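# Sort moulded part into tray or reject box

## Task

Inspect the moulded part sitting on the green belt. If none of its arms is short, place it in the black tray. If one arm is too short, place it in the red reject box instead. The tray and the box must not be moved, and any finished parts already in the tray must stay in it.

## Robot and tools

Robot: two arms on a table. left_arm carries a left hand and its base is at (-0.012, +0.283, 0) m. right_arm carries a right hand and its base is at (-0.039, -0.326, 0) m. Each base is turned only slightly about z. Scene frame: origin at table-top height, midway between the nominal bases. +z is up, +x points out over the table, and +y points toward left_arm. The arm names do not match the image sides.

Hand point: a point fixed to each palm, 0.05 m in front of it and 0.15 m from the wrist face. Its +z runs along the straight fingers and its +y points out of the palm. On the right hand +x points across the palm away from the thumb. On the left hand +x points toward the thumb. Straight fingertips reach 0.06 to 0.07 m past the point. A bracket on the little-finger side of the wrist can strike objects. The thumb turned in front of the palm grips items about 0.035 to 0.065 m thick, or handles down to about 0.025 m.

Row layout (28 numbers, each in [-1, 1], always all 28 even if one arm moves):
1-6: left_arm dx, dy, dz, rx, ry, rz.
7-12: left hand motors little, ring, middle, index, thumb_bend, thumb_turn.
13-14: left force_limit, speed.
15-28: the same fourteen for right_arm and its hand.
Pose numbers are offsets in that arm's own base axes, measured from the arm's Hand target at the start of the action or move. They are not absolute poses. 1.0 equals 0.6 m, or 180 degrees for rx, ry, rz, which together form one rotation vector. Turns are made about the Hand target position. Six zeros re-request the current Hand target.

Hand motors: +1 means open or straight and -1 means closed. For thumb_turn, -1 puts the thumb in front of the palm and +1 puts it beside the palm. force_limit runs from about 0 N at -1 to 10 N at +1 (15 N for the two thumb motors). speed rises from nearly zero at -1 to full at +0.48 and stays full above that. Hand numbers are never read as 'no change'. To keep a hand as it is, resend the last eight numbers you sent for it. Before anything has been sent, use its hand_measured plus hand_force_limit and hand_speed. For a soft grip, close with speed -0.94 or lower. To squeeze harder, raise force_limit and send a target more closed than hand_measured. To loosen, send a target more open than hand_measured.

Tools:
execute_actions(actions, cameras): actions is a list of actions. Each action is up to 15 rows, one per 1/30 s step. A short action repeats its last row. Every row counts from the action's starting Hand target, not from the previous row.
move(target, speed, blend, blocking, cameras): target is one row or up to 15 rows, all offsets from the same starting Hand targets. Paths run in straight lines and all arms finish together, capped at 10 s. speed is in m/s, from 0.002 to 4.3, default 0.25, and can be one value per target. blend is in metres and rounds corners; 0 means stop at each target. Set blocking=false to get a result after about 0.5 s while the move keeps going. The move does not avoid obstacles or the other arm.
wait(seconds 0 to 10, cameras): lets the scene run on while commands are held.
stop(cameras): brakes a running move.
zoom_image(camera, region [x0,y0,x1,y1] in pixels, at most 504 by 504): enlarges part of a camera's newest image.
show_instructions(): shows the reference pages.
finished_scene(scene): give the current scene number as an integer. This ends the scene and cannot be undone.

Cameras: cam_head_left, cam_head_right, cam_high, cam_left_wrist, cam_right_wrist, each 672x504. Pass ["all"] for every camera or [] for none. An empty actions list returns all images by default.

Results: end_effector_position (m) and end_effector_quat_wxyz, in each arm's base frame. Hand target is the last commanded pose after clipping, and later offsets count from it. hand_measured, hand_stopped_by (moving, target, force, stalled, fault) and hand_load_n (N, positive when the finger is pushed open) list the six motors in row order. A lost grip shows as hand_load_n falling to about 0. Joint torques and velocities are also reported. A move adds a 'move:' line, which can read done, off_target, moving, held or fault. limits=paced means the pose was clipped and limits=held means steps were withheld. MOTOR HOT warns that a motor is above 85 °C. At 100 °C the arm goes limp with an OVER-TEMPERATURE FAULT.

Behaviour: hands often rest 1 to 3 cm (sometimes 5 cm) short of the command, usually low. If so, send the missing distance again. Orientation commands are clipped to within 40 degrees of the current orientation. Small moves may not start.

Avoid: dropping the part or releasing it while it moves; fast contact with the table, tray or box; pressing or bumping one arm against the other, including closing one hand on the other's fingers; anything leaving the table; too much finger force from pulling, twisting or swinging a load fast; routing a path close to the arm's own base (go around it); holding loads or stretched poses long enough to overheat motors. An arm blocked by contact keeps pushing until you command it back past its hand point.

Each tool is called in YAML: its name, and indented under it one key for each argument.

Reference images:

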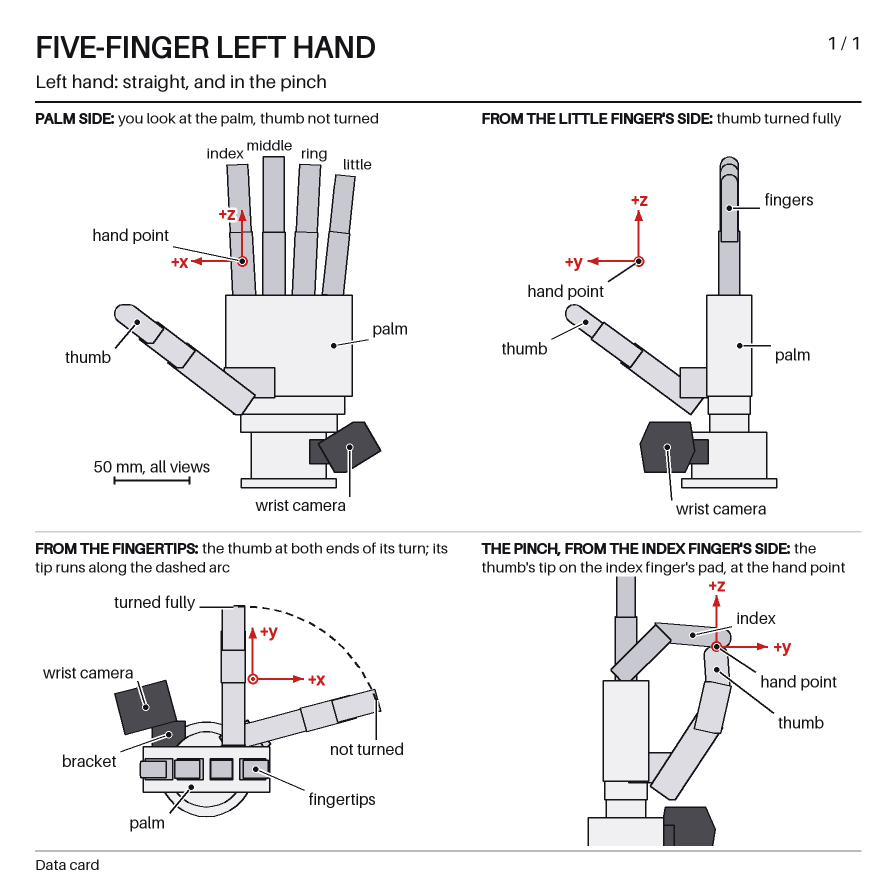

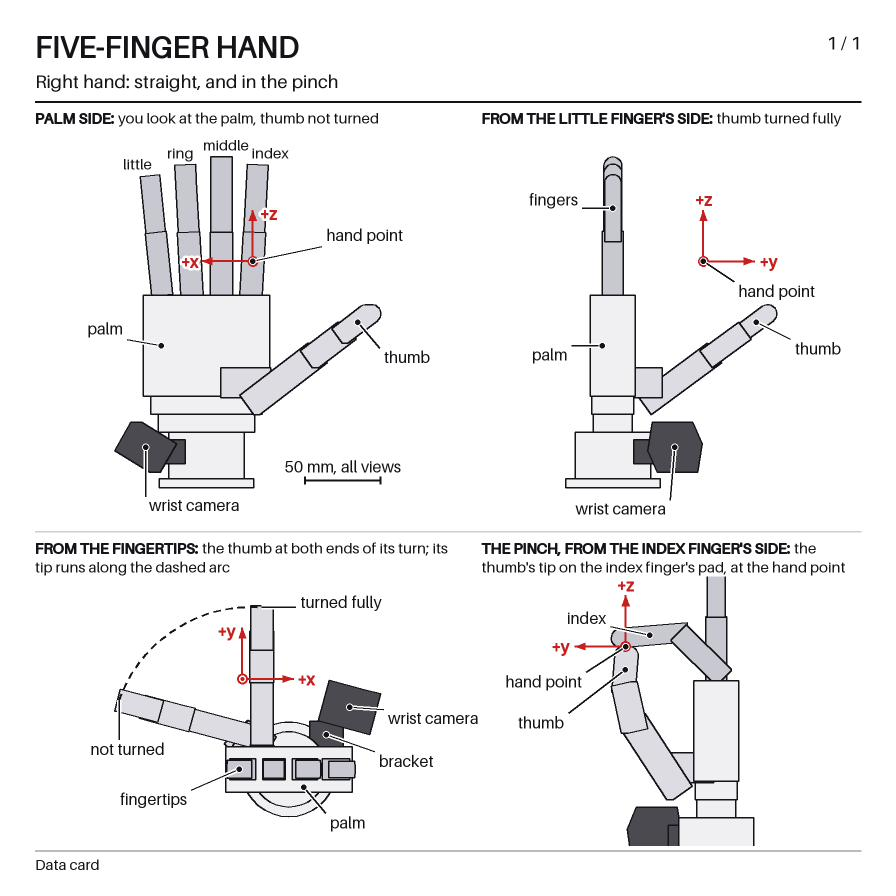

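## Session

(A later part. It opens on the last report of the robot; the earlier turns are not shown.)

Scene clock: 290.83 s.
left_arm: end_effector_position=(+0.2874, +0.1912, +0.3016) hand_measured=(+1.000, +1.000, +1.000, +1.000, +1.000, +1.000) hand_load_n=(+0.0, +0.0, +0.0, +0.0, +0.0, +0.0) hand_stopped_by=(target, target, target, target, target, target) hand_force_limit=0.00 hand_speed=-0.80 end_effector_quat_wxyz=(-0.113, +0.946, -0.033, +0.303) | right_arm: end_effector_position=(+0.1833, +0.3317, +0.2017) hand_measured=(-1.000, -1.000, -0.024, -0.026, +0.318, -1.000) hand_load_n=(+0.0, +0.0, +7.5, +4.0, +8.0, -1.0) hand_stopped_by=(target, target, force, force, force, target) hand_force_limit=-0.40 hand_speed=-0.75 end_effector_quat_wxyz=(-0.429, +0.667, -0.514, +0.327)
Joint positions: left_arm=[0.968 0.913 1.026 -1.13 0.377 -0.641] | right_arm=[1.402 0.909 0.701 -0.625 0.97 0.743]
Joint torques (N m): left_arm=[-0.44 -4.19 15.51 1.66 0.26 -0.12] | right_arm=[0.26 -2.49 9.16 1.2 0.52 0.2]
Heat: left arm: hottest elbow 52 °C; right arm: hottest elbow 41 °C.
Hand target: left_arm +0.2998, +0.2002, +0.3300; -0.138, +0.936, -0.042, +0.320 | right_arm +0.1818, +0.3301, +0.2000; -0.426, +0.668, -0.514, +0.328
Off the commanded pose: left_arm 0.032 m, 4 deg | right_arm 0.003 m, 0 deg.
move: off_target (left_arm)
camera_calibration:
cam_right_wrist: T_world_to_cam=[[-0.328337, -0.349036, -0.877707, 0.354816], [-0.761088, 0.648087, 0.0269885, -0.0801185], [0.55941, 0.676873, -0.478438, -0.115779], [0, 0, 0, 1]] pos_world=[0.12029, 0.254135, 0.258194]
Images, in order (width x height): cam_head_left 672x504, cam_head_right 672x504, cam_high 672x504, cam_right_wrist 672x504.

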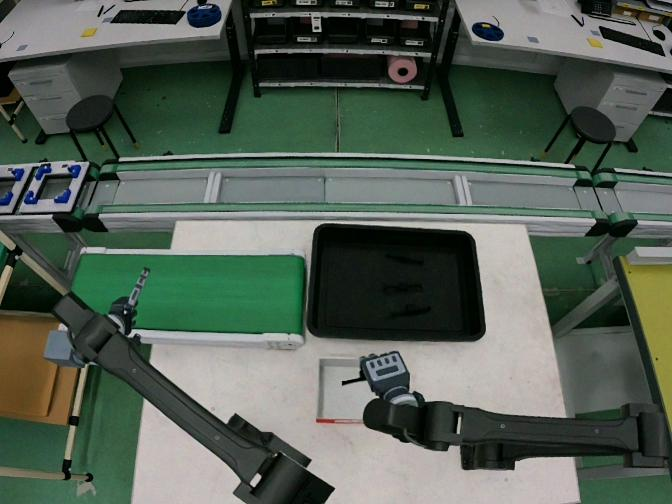

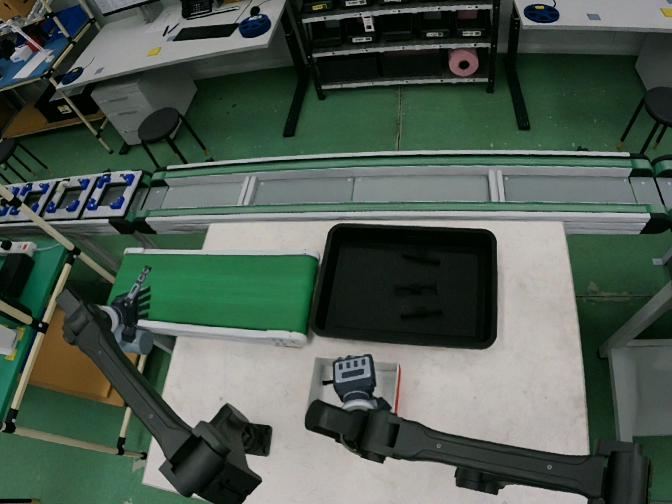

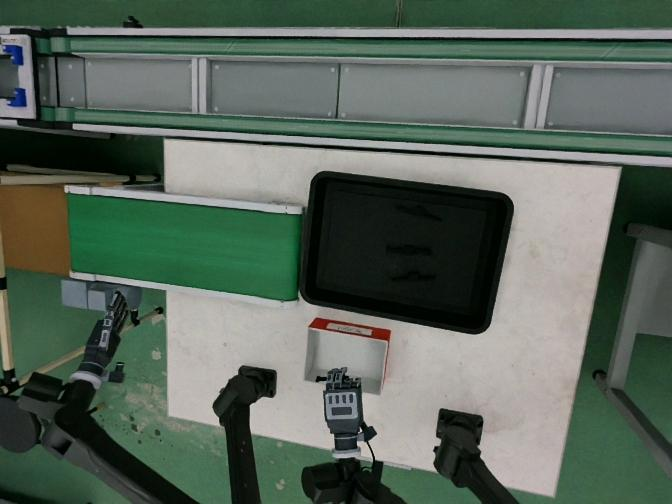

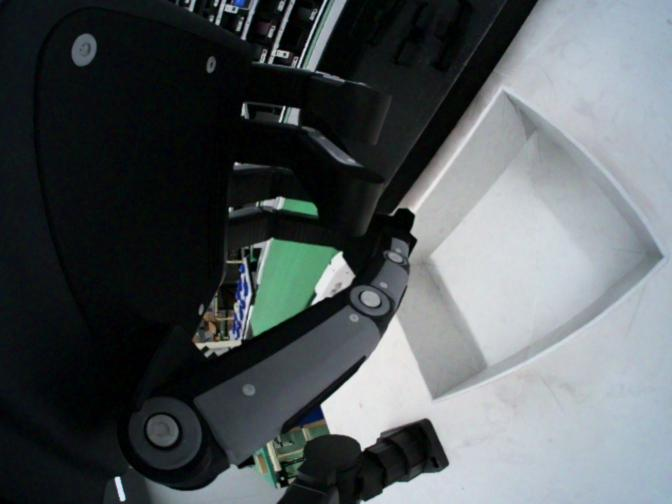

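move:
  target: [0,0,0,0,0,0,1,1,1,1,1,1,0,-0.8,0.0,0.01,-0.255,0,0,0,-1,-1,-0.3,-0.3,-0.2,-1,-0.4,-0.75]
  speed: 0.12
  cameras: ["cam_head_left","cam_head_right","cam_high","cam_right_wrist"]

zoom_image:
  camera: "cam_head_left"
  region: [310, 340, 450, 440]

zoom_image:
  camera: "cam_high"
  region: [290, 310, 410, 430]

zoom_image:
  camera: "cam_right_wrist"
  region: [340, 120, 560, 340]

Scene clock: 314.97 s.
left_arm: end_effector_position=(+0.2874, +0.1912, +0.3016) hand_measured=(+1.000, +1.000, +1.000, +1.000, +1.000, +1.000) hand_load_n=(+0.0, +0.0, +0.0, +0.0, +0.0, +0.0) hand_stopped_by=(target, target, target, target, target, target) hand_force_limit=0.00 hand_speed=-0.80 end_effector_quat_wxyz=(-0.113, +0.946, -0.033, +0.303) | right_arm: end_effector_position=(+0.1839, +0.3370, +0.0520) hand_measured=(-1.000, -1.000, -0.024, -0.026, +0.318, -1.000) hand_load_n=(+0.0, +0.0, +7.5, +4.0, +8.0, -1.5) hand_stopped_by=(target, target, force, force, force, target) hand_force_limit=-0.40 hand_speed=-0.75 end_effector_quat_wxyz=(-0.424, +0.668, -0.515, +0.329)
Joint positions: left_arm=[0.968 0.913 1.026 -1.13 0.377 -0.641] | right_arm=[1.403 1.201 0.44 -0.092 0.973 0.755]
Joint torques (N m): left_arm=[-0.67 -4.31 15.61 1.62 0.25 -0.14] | right_arm=[0.26 -4.01 5.97 2.56 0.5 0.2]
Heat: left arm: hottest elbow 53 °C; right arm: hottest elbow 41 °C.
Hand target: left_arm +0.2998, +0.2002, +0.3300; -0.138, +0.936, -0.042, +0.320 | right_arm +0.1818, +0.3360, +0.0469; -0.425, +0.669, -0.514, +0.328
Off the commanded pose: left_arm 0.032 m, 4 deg | right_arm 0.005 m, 0 deg.
move: off_target (left_arm)
camera_calibration:
cam_right_wrist: T_world_to_cam=[[-0.333679, -0.355663, -0.873019, 0.228445], [-0.757543, 0.652352, 0.0237785, -0.0811393], [0.561059, 0.669284, -0.487106, -0.18862], [0, 0, 0, 1]] pos_world=[0.120587, 0.260421, 0.109488]
Images, in order (width x height): cam_head_left 672x504, cam_head_right 672x504, cam_high 672x504, cam_right_wrist 672x504.

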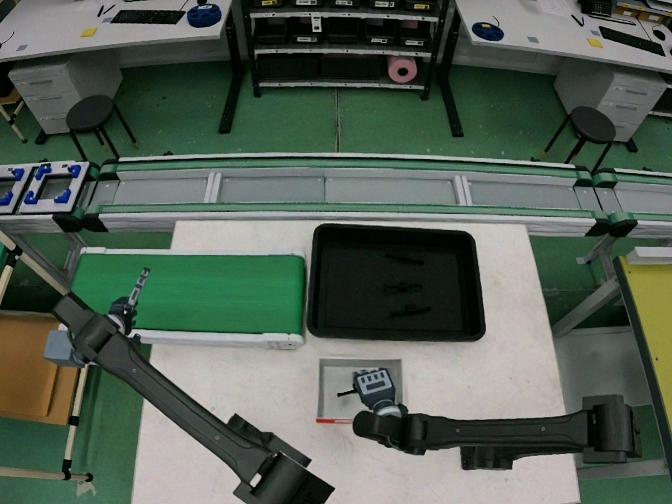

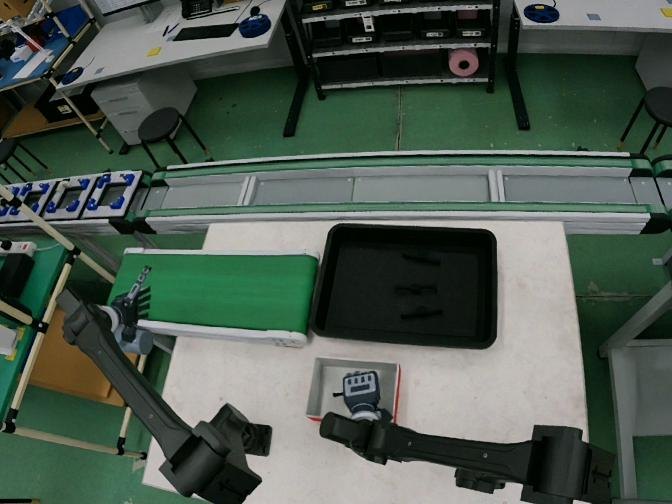

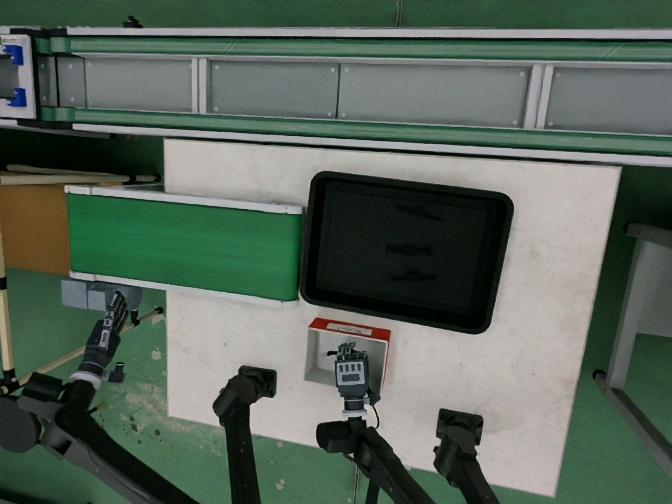

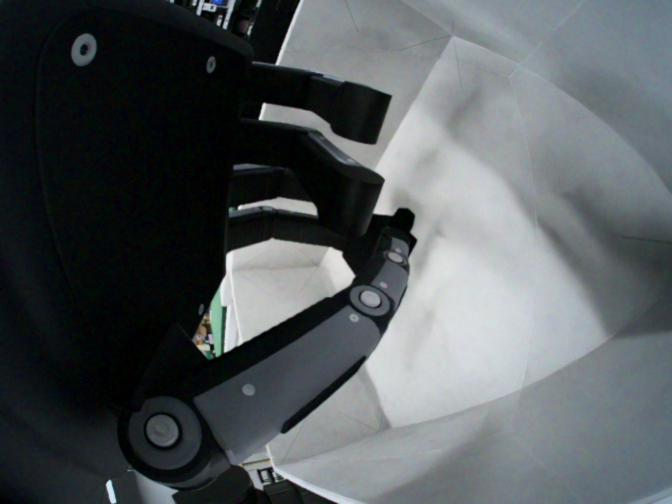

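Scaled by 3.600 from the camera's 672x504 image, which has a finer 960x720 frame.

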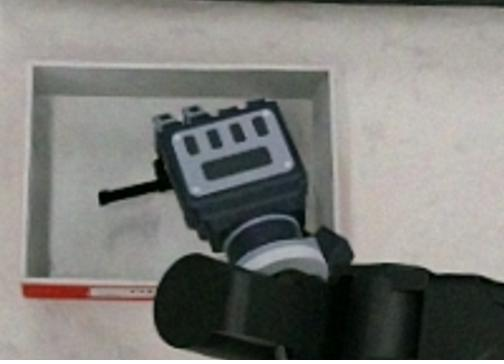

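Scaled by 4.200 from the camera's 672x504 image, which has a finer 960x720 frame.

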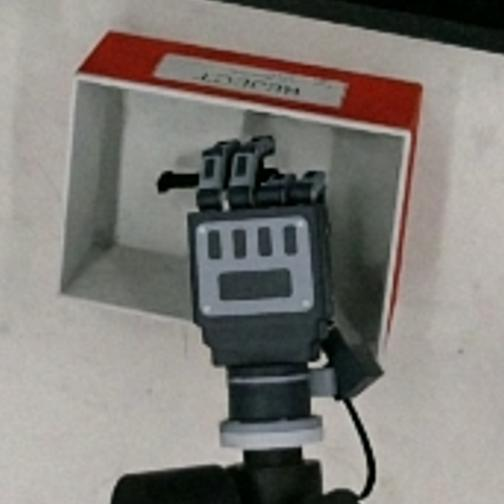

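Scaled by 2.291 from the camera's 672x504 image, which has a finer 960x720 frame.

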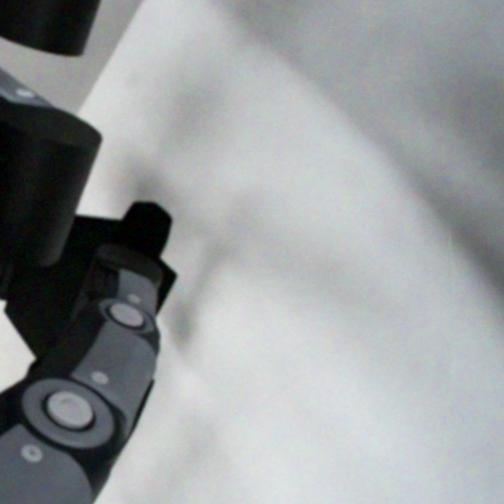

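move:
  target: [0,0,0,0,0,0,1,1,1,1,1,1,0,-0.8,0.0,0.0,-0.022,0,0,0,-1,-1,-0.3,-0.3,-0.2,-1,-0.4,-0.75]
  speed: 0.06
  cameras: ["cam_right_wrist"]

zoom_image:
  camera: "cam_right_wrist"
  region: [340, 120, 560, 340]

Scene clock: 326.93 s.
left_arm: end_effector_position=(+0.2874, +0.1912, +0.3016) hand_measured=(+1.000, +1.000, +1.000, +1.000, +1.000, +1.000) hand_load_n=(+0.0, +0.0, +0.0, +0.0, +0.0, +0.0) hand_stopped_by=(target, target, target, target, target, target) hand_force_limit=0.00 hand_speed=-0.80 end_effector_quat_wxyz=(-0.113, +0.946, -0.033, +0.303) | right_arm: end_effector_position=(+0.1841, +0.3385, +0.0414) hand_measured=(-1.000, -1.000, -0.024, -0.026, +0.318, -1.000) hand_load_n=(+0.0, +0.0, +7.5, +4.0, +8.0, -1.5) hand_stopped_by=(target, target, force, force, force, target) hand_force_limit=-0.40 hand_speed=-0.75 end_effector_quat_wxyz=(-0.427, +0.666, -0.516, +0.328)
Joint positions: left_arm=[0.968 0.913 1.026 -1.13 0.377 -0.641] | right_arm=[1.403 1.239 0.425 -0.032 0.973 0.755]
Joint torques (N m): left_arm=[-0.56 -4.19 15.64 1.74 0.27 -0.13] | right_arm=[0.26 -3.72 5.45 2.56 0.51 0.14]
Heat: left arm: hottest elbow 53 °C; right arm: hottest elbow 41 °C.
Hand target: left_arm +0.2998, +0.2002, +0.3300; -0.138, +0.936, -0.042, +0.320 | right_arm +0.1818, +0.3362, +0.0339; -0.426, +0.668, -0.514, +0.328
Off the commanded pose: left_arm 0.032 m, 4 deg | right_arm 0.008 m, 0 deg.
move: off_target (left_arm)
camera_calibration:
cam_right_wrist: T_world_to_cam=[[-0.332482, -0.349116, -0.876113, 0.217457], [-0.757603, 0.65213, 0.0276455, -0.081691], [0.561688, 0.672937, -0.481313, -0.196511], [0, 0, 0, 1]] pos_world=[0.120789, 0.261431, 0.0981922]
Images, in order (width x height): cam_right_wrist 672x504.

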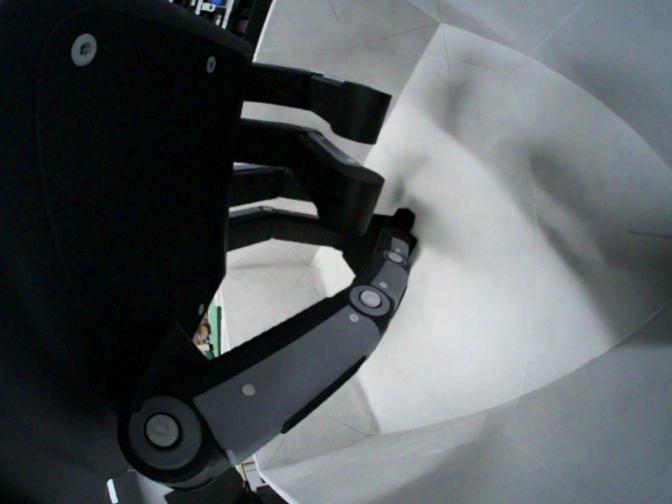

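Scaled by 2.291 from the camera's 672x504 image, which has a finer 960x720 frame.

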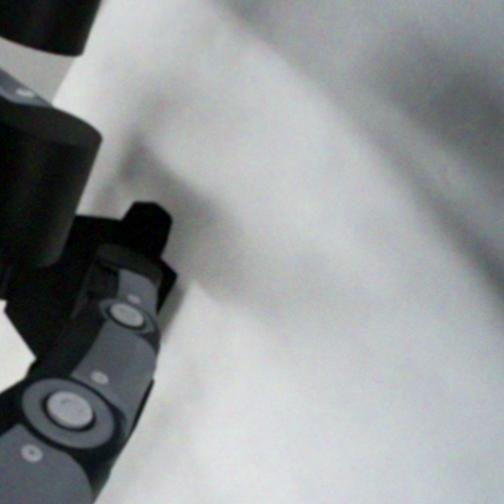

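move:
  target: [0,0,0,0,0,0,1,1,1,1,1,1,0,-0.8,0.0,0.0,-0.010,0,0,0,-1,-1,-0.3,-0.3,-0.2,-1,-0.4,-0.75]
  speed: 0.04
  cameras: ["cam_right_wrist"]

zoom_image:
  camera: "cam_right_wrist"
  region: [340, 120, 560, 340]

Scene clock: 333.70 s.
left_arm: end_effector_position=(+0.2874, +0.1912, +0.3016) hand_measured=(+1.000, +1.000, +1.000, +1.000, +1.000, +1.000) hand_load_n=(+0.0, +0.0, +0.0, +0.0, -0.5, +0.0) hand_stopped_by=(target, target, target, target, target, target) hand_force_limit=0.00 hand_speed=-0.80 end_effector_quat_wxyz=(-0.113, +0.946, -0.033, +0.303) | right_arm: end_effector_position=(+0.1842, +0.3388, +0.0358) hand_measured=(-1.000, -1.000, -0.024, -0.026, +0.318, -1.000) hand_load_n=(+0.0, +0.0, +7.5, +4.0, +8.0, -1.5) hand_stopped_by=(target, target, force, force, force, target) hand_force_limit=-0.40 hand_speed=-0.75 end_effector_quat_wxyz=(-0.427, +0.666, -0.517, +0.327)
Joint positions: left_arm=[0.968 0.913 1.026 -1.13 0.377 -0.641] | right_arm=[1.403 1.258 0.418 -0.004 0.973 0.755]
Joint torques (N m): left_arm=[-0.67 -4.13 15.51 1.72 0.27 -0.12] | right_arm=[0.79 -3.72 5.44 2.65 0.49 0.2]
Heat: left arm: hottest elbow 54 °C; right arm: hottest elbow 40 °C.
Hand target: left_arm +0.2998, +0.2002, +0.3300; -0.138, +0.936, -0.042, +0.320 | right_arm +0.1818, +0.3361, +0.0278; -0.426, +0.668, -0.514, +0.328
Off the commanded pose: left_arm 0.032 m, 4 deg | right_arm 0.009 m, 0 deg.
move: off_target (left_arm)
camera_calibration:
cam_right_wrist: T_world_to_cam=[[-0.332329, -0.347821, -0.876686, 0.21223], [-0.757606, 0.65209, 0.0284754, -0.081731], [0.561774, 0.673646, -0.48022, -0.199687], [0, 0, 0, 1]] pos_world=[0.120789, 0.261633, 0.0924931]
Images, in order (width x height): cam_right_wrist 672x504.

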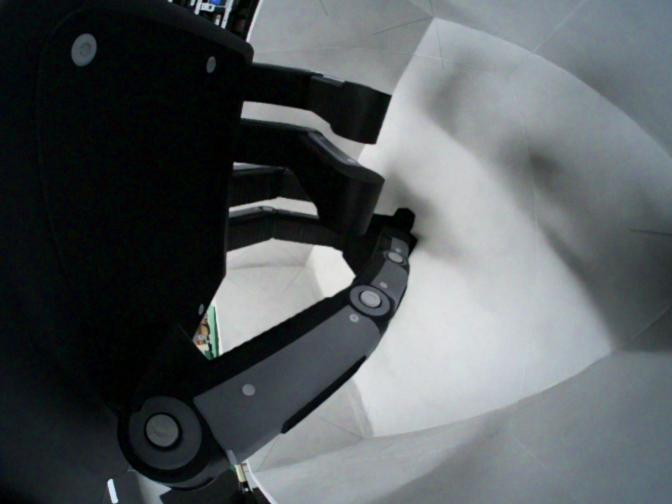

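Scaled by 2.291 from the camera's 672x504 image, which has a finer 960x720 frame.

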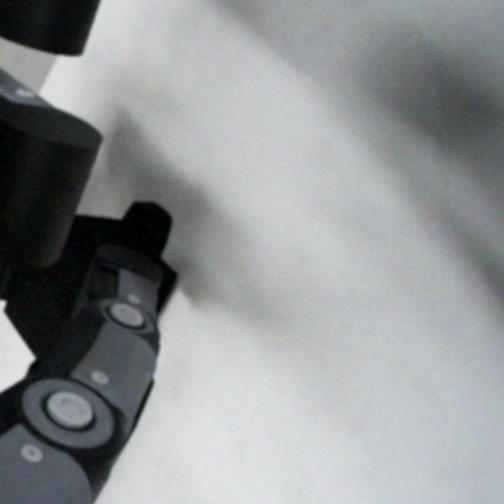

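move:
  target: [0,0,0,0,0,0,1,1,1,1,1,1,0,-0.8,0.0,0.0,-0.011,0,0,0,-1,-1,-0.3,-0.3,-0.2,-1,-0.4,-0.75]
  speed: 0.03
  cameras: ["cam_right_wrist"]

zoom_image:
  camera: "cam_right_wrist"
  region: [340, 120, 560, 340]

Scene clock: 340.40 s.
left_arm: end_effector_position=(+0.2874, +0.1912, +0.3016) hand_measured=(+1.000, +1.000, +1.000, +1.000, +1.000, +1.000) hand_load_n=(+0.0, +0.0, +0.0, +0.0, -0.5, +0.0) hand_stopped_by=(target, target, target, target, target, target) hand_force_limit=0.00 hand_speed=-0.80 end_effector_quat_wxyz=(-0.113, +0.946, -0.033, +0.303) | right_arm: end_effector_position=(+0.1853, +0.3429, +0.0344) hand_measured=(-1.000, -1.000, -0.024, -0.026, +0.318, -1.000) hand_load_n=(+0.0, +0.0, +7.5, +4.0, +7.5, -1.5) hand_stopped_by=(target, target, force, force, force, target) hand_force_limit=-0.40 hand_speed=-0.75 end_effector_quat_wxyz=(-0.433, +0.662, -0.518, +0.326)
Joint positions: left_arm=[0.968 0.913 1.026 -1.13 0.377 -0.641] | right_arm=[1.403 1.276 0.418 0.028 0.976 0.755]
Joint torques (N m): left_arm=[-0.85 -4.42 15.66 1.66 0.26 -0.12] | right_arm=[0.5 -3.72 4.67 2.59 0.4 0.16]
Heat: left arm: hottest elbow 54 °C; right arm: hottest elbow 40 °C.
Hand target: left_arm +0.2998, +0.2002, +0.3300; -0.138, +0.936, -0.042, +0.320 | right_arm +0.1818, +0.3362, +0.0212; -0.425, +0.669, -0.514, +0.328
Off the commanded pose: left_arm 0.032 m, 4 deg | right_arm 0.015 m, 1 deg.
move: off_target (left_arm, right_arm)
camera_calibration:
cam_right_wrist: T_world_to_cam=[[-0.329086, -0.335215, -0.882798, 0.208141], [-0.756589, 0.653002, 0.0340818, -0.0841403], [0.565044, 0.679132, -0.468514, -0.206638], [0, 0, 0, 1]] pos_world=[0.121596, 0.26505, 0.0898017]
Images, in order (width x height): cam_right_wrist 672x504.

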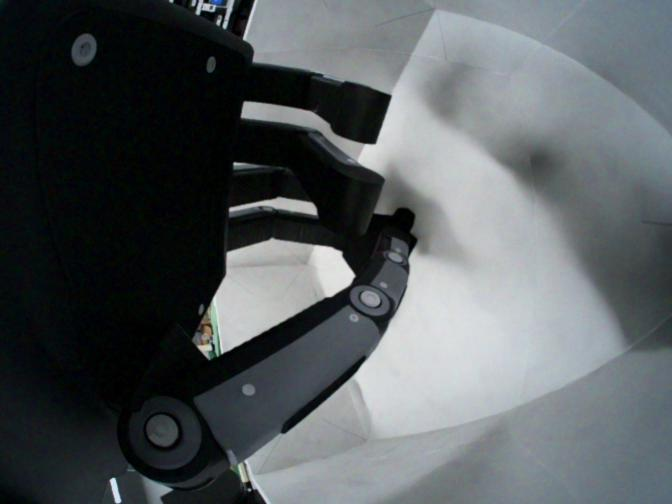

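Scaled by 2.291 from the camera's 672x504 image, which has a finer 960x720 frame.

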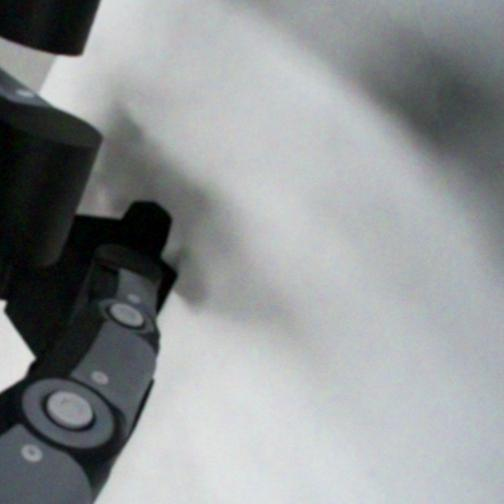

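move:
  target: [0,0,0,0,0,0,1,1,1,1,1,1,0,-0.8,0.0,0.0,0.006,0,0,0,-1,-1,0.34,0.34,0.45,-1,-0.4,-0.5]
  speed: 0.03
  cameras: ["cam_right_wrist"]

zoom_image:
  camera: "cam_right_wrist"
  region: [340, 120, 560, 340]

Scene clock: 346.87 s.
left_arm: end_effector_position=(+0.2874, +0.1912, +0.3016) hand_measured=(+1.000, +1.000, +1.000, +1.000, +1.000, +1.000) hand_load_n=(+0.0, +0.0, +0.0, +0.0, +0.0, +0.0) hand_stopped_by=(target, target, target, target, target, target) hand_force_limit=0.00 hand_speed=-0.80 end_effector_quat_wxyz=(-0.113, +0.946, -0.033, +0.303) | right_arm: end_effector_position=(+0.1849, +0.3407, +0.0326) hand_measured=(-1.000, -1.000, +0.340, +0.340, +0.450, -1.000) hand_load_n=(+0.0, +0.0, +0.0, +0.0, +0.0, +0.0) hand_stopped_by=(target, target, target, target, target, target) hand_force_limit=-0.40 hand_speed=-0.50 end_effector_quat_wxyz=(-0.431, +0.663, -0.518, +0.326)
Joint positions: left_arm=[0.968 0.913 1.026 -1.13 0.377 -0.641] | right_arm=[1.403 1.276 0.414 0.028 0.976 0.755]
Joint torques (N m): left_arm=[-0.73 -4.78 15.61 1.63 0.28 -0.12] | right_arm=[0.38 -4.84 5.3 1.89 0.37 0.15]
Heat: left arm: hottest elbow 54 °C; right arm: hottest elbow 39 °C.
Hand target: left_arm +0.2998, +0.2002, +0.3300; -0.138, +0.936, -0.042, +0.320 | right_arm +0.1818, +0.3362, +0.0248; -0.426, +0.669, -0.514, +0.328
Off the commanded pose: left_arm 0.032 m, 4 deg | right_arm 0.010 m, 1 deg.
move: off_target (left_arm)
camera_calibration:
cam_right_wrist: T_world_to_cam=[[-0.329806, -0.339251, -0.880986, 0.207154], [-0.756562, 0.653153, 0.0317101, -0.0829091], [0.564661, 0.676979, -0.472078, -0.204902], [0, 0, 0, 1]] pos_world=[0.121295, 0.263144, 0.088399]
Images, in order (width x height): cam_right_wrist 672x504.

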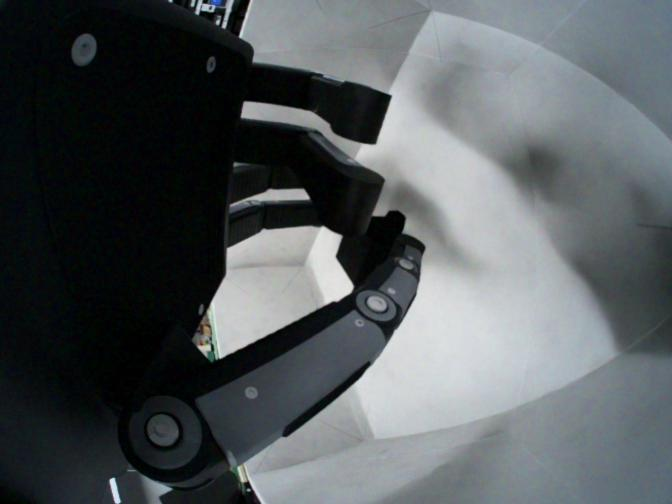

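Scaled by 2.291 from the camera's 672x504 image, which has a finer 960x720 frame.

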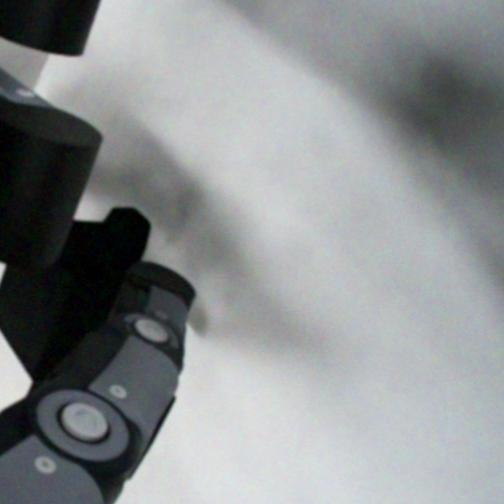

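move:
  target: [0,0,0,0,0,0,1,1,1,1,1,1,0,-0.8,0.0,0.0,0.25,0,0,0,-1,-1,0.34,0.34,0.45,-1,-0.4,-0.5]
  speed: 0.1
  cameras: ["cam_right_wrist","cam_head_left","cam_high","cam_head_right"]

Scene clock: 352.73 s.
left_arm: end_effector_position=(+0.2874, +0.1912, +0.3016) hand_measured=(+1.000, +1.000, +1.000, +1.000, +1.000, +1.000) hand_load_n=(+0.5, +0.0, +0.0, +0.0, +0.0, +0.0) hand_stopped_by=(target, target, target, target, target, target) hand_force_limit=0.00 hand_speed=-0.80 end_effector_quat_wxyz=(-0.113, +0.946, -0.033, +0.303) | right_arm: end_effector_position=(+0.1818, +0.3225, +0.1510) hand_measured=(-1.000, -1.000, +0.340, +0.340, +0.450, -1.000) hand_load_n=(+0.0, -0.5, +0.0, +0.0, +0.0, +0.0) hand_stopped_by=(target, target, target, target, target, target) hand_force_limit=-0.40 hand_speed=-0.50 end_effector_quat_wxyz=(-0.410, +0.676, -0.511, +0.337)
Joint positions: left_arm=[0.968 0.913 1.026 -1.13 0.377 -0.641] | right_arm=[1.403 0.955 0.607 -0.541 0.976 0.755]
Joint torques (N m): left_arm=[-0.79 -4.07 15.54 1.65 0.25 -0.13] | right_arm=[0.32 -3.78 12.89 1.01 0.39 0.15]
Heat: left arm: hottest elbow 54 °C; right arm: hottest elbow 39 °C.
Hand target: left_arm +0.2998, +0.2002, +0.3300; -0.138, +0.936, -0.042, +0.320 | right_arm +0.1818, +0.3361, +0.1747; -0.425, +0.669, -0.514, +0.328
Off the commanded pose: left_arm 0.032 m, 4 deg | right_arm 0.028 m, 2 deg.
move: off_target (left_arm, right_arm)
camera_calibration:
cam_right_wrist: T_world_to_cam=[[-0.337869, -0.387037, -0.857932, 0.317538], [-0.75644, 0.654057, 0.00283645, -0.0730764], [0.560038, 0.649932, -0.513756, -0.119054], [0, 0, 0, 1]] pos_world=[0.118683, 0.248072, 0.211468]
Images, in order (width x height): cam_head_left 672x504, cam_head_right 672x504, cam_high 672x504, cam_right_wrist 672x504.

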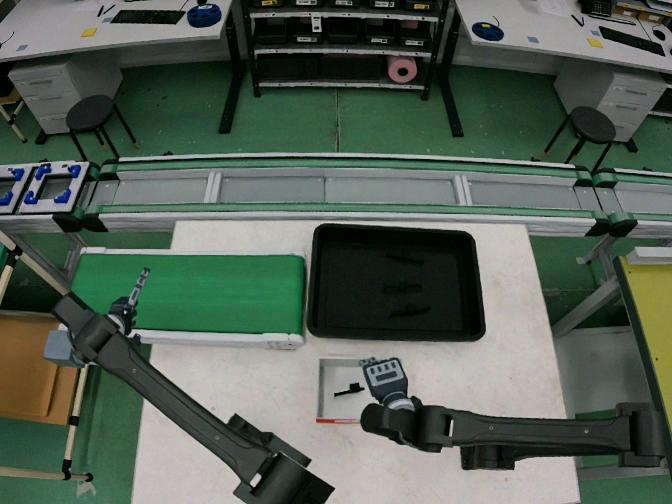

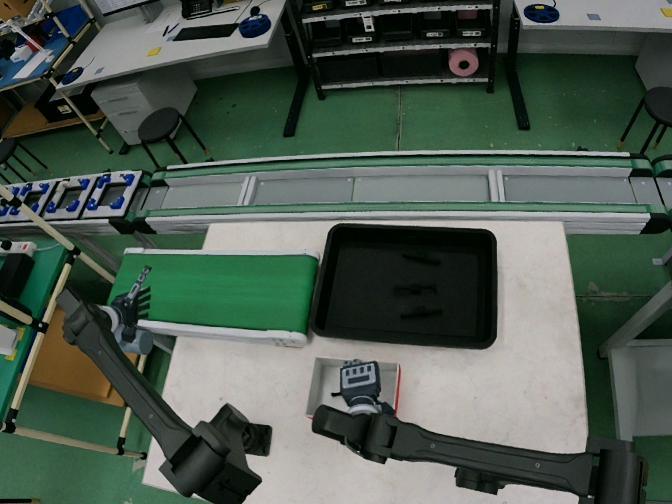

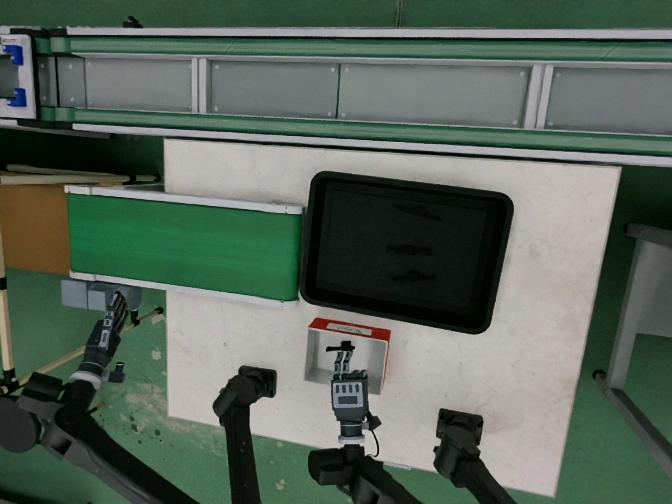

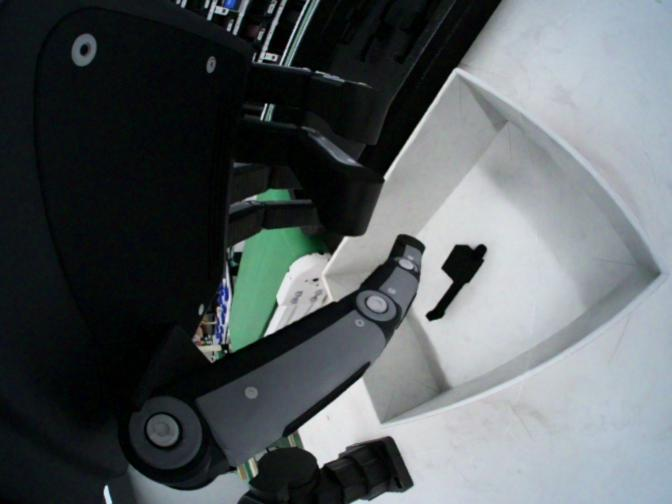

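finished_scene:
  scene: 3

The scene is finished: the task was done.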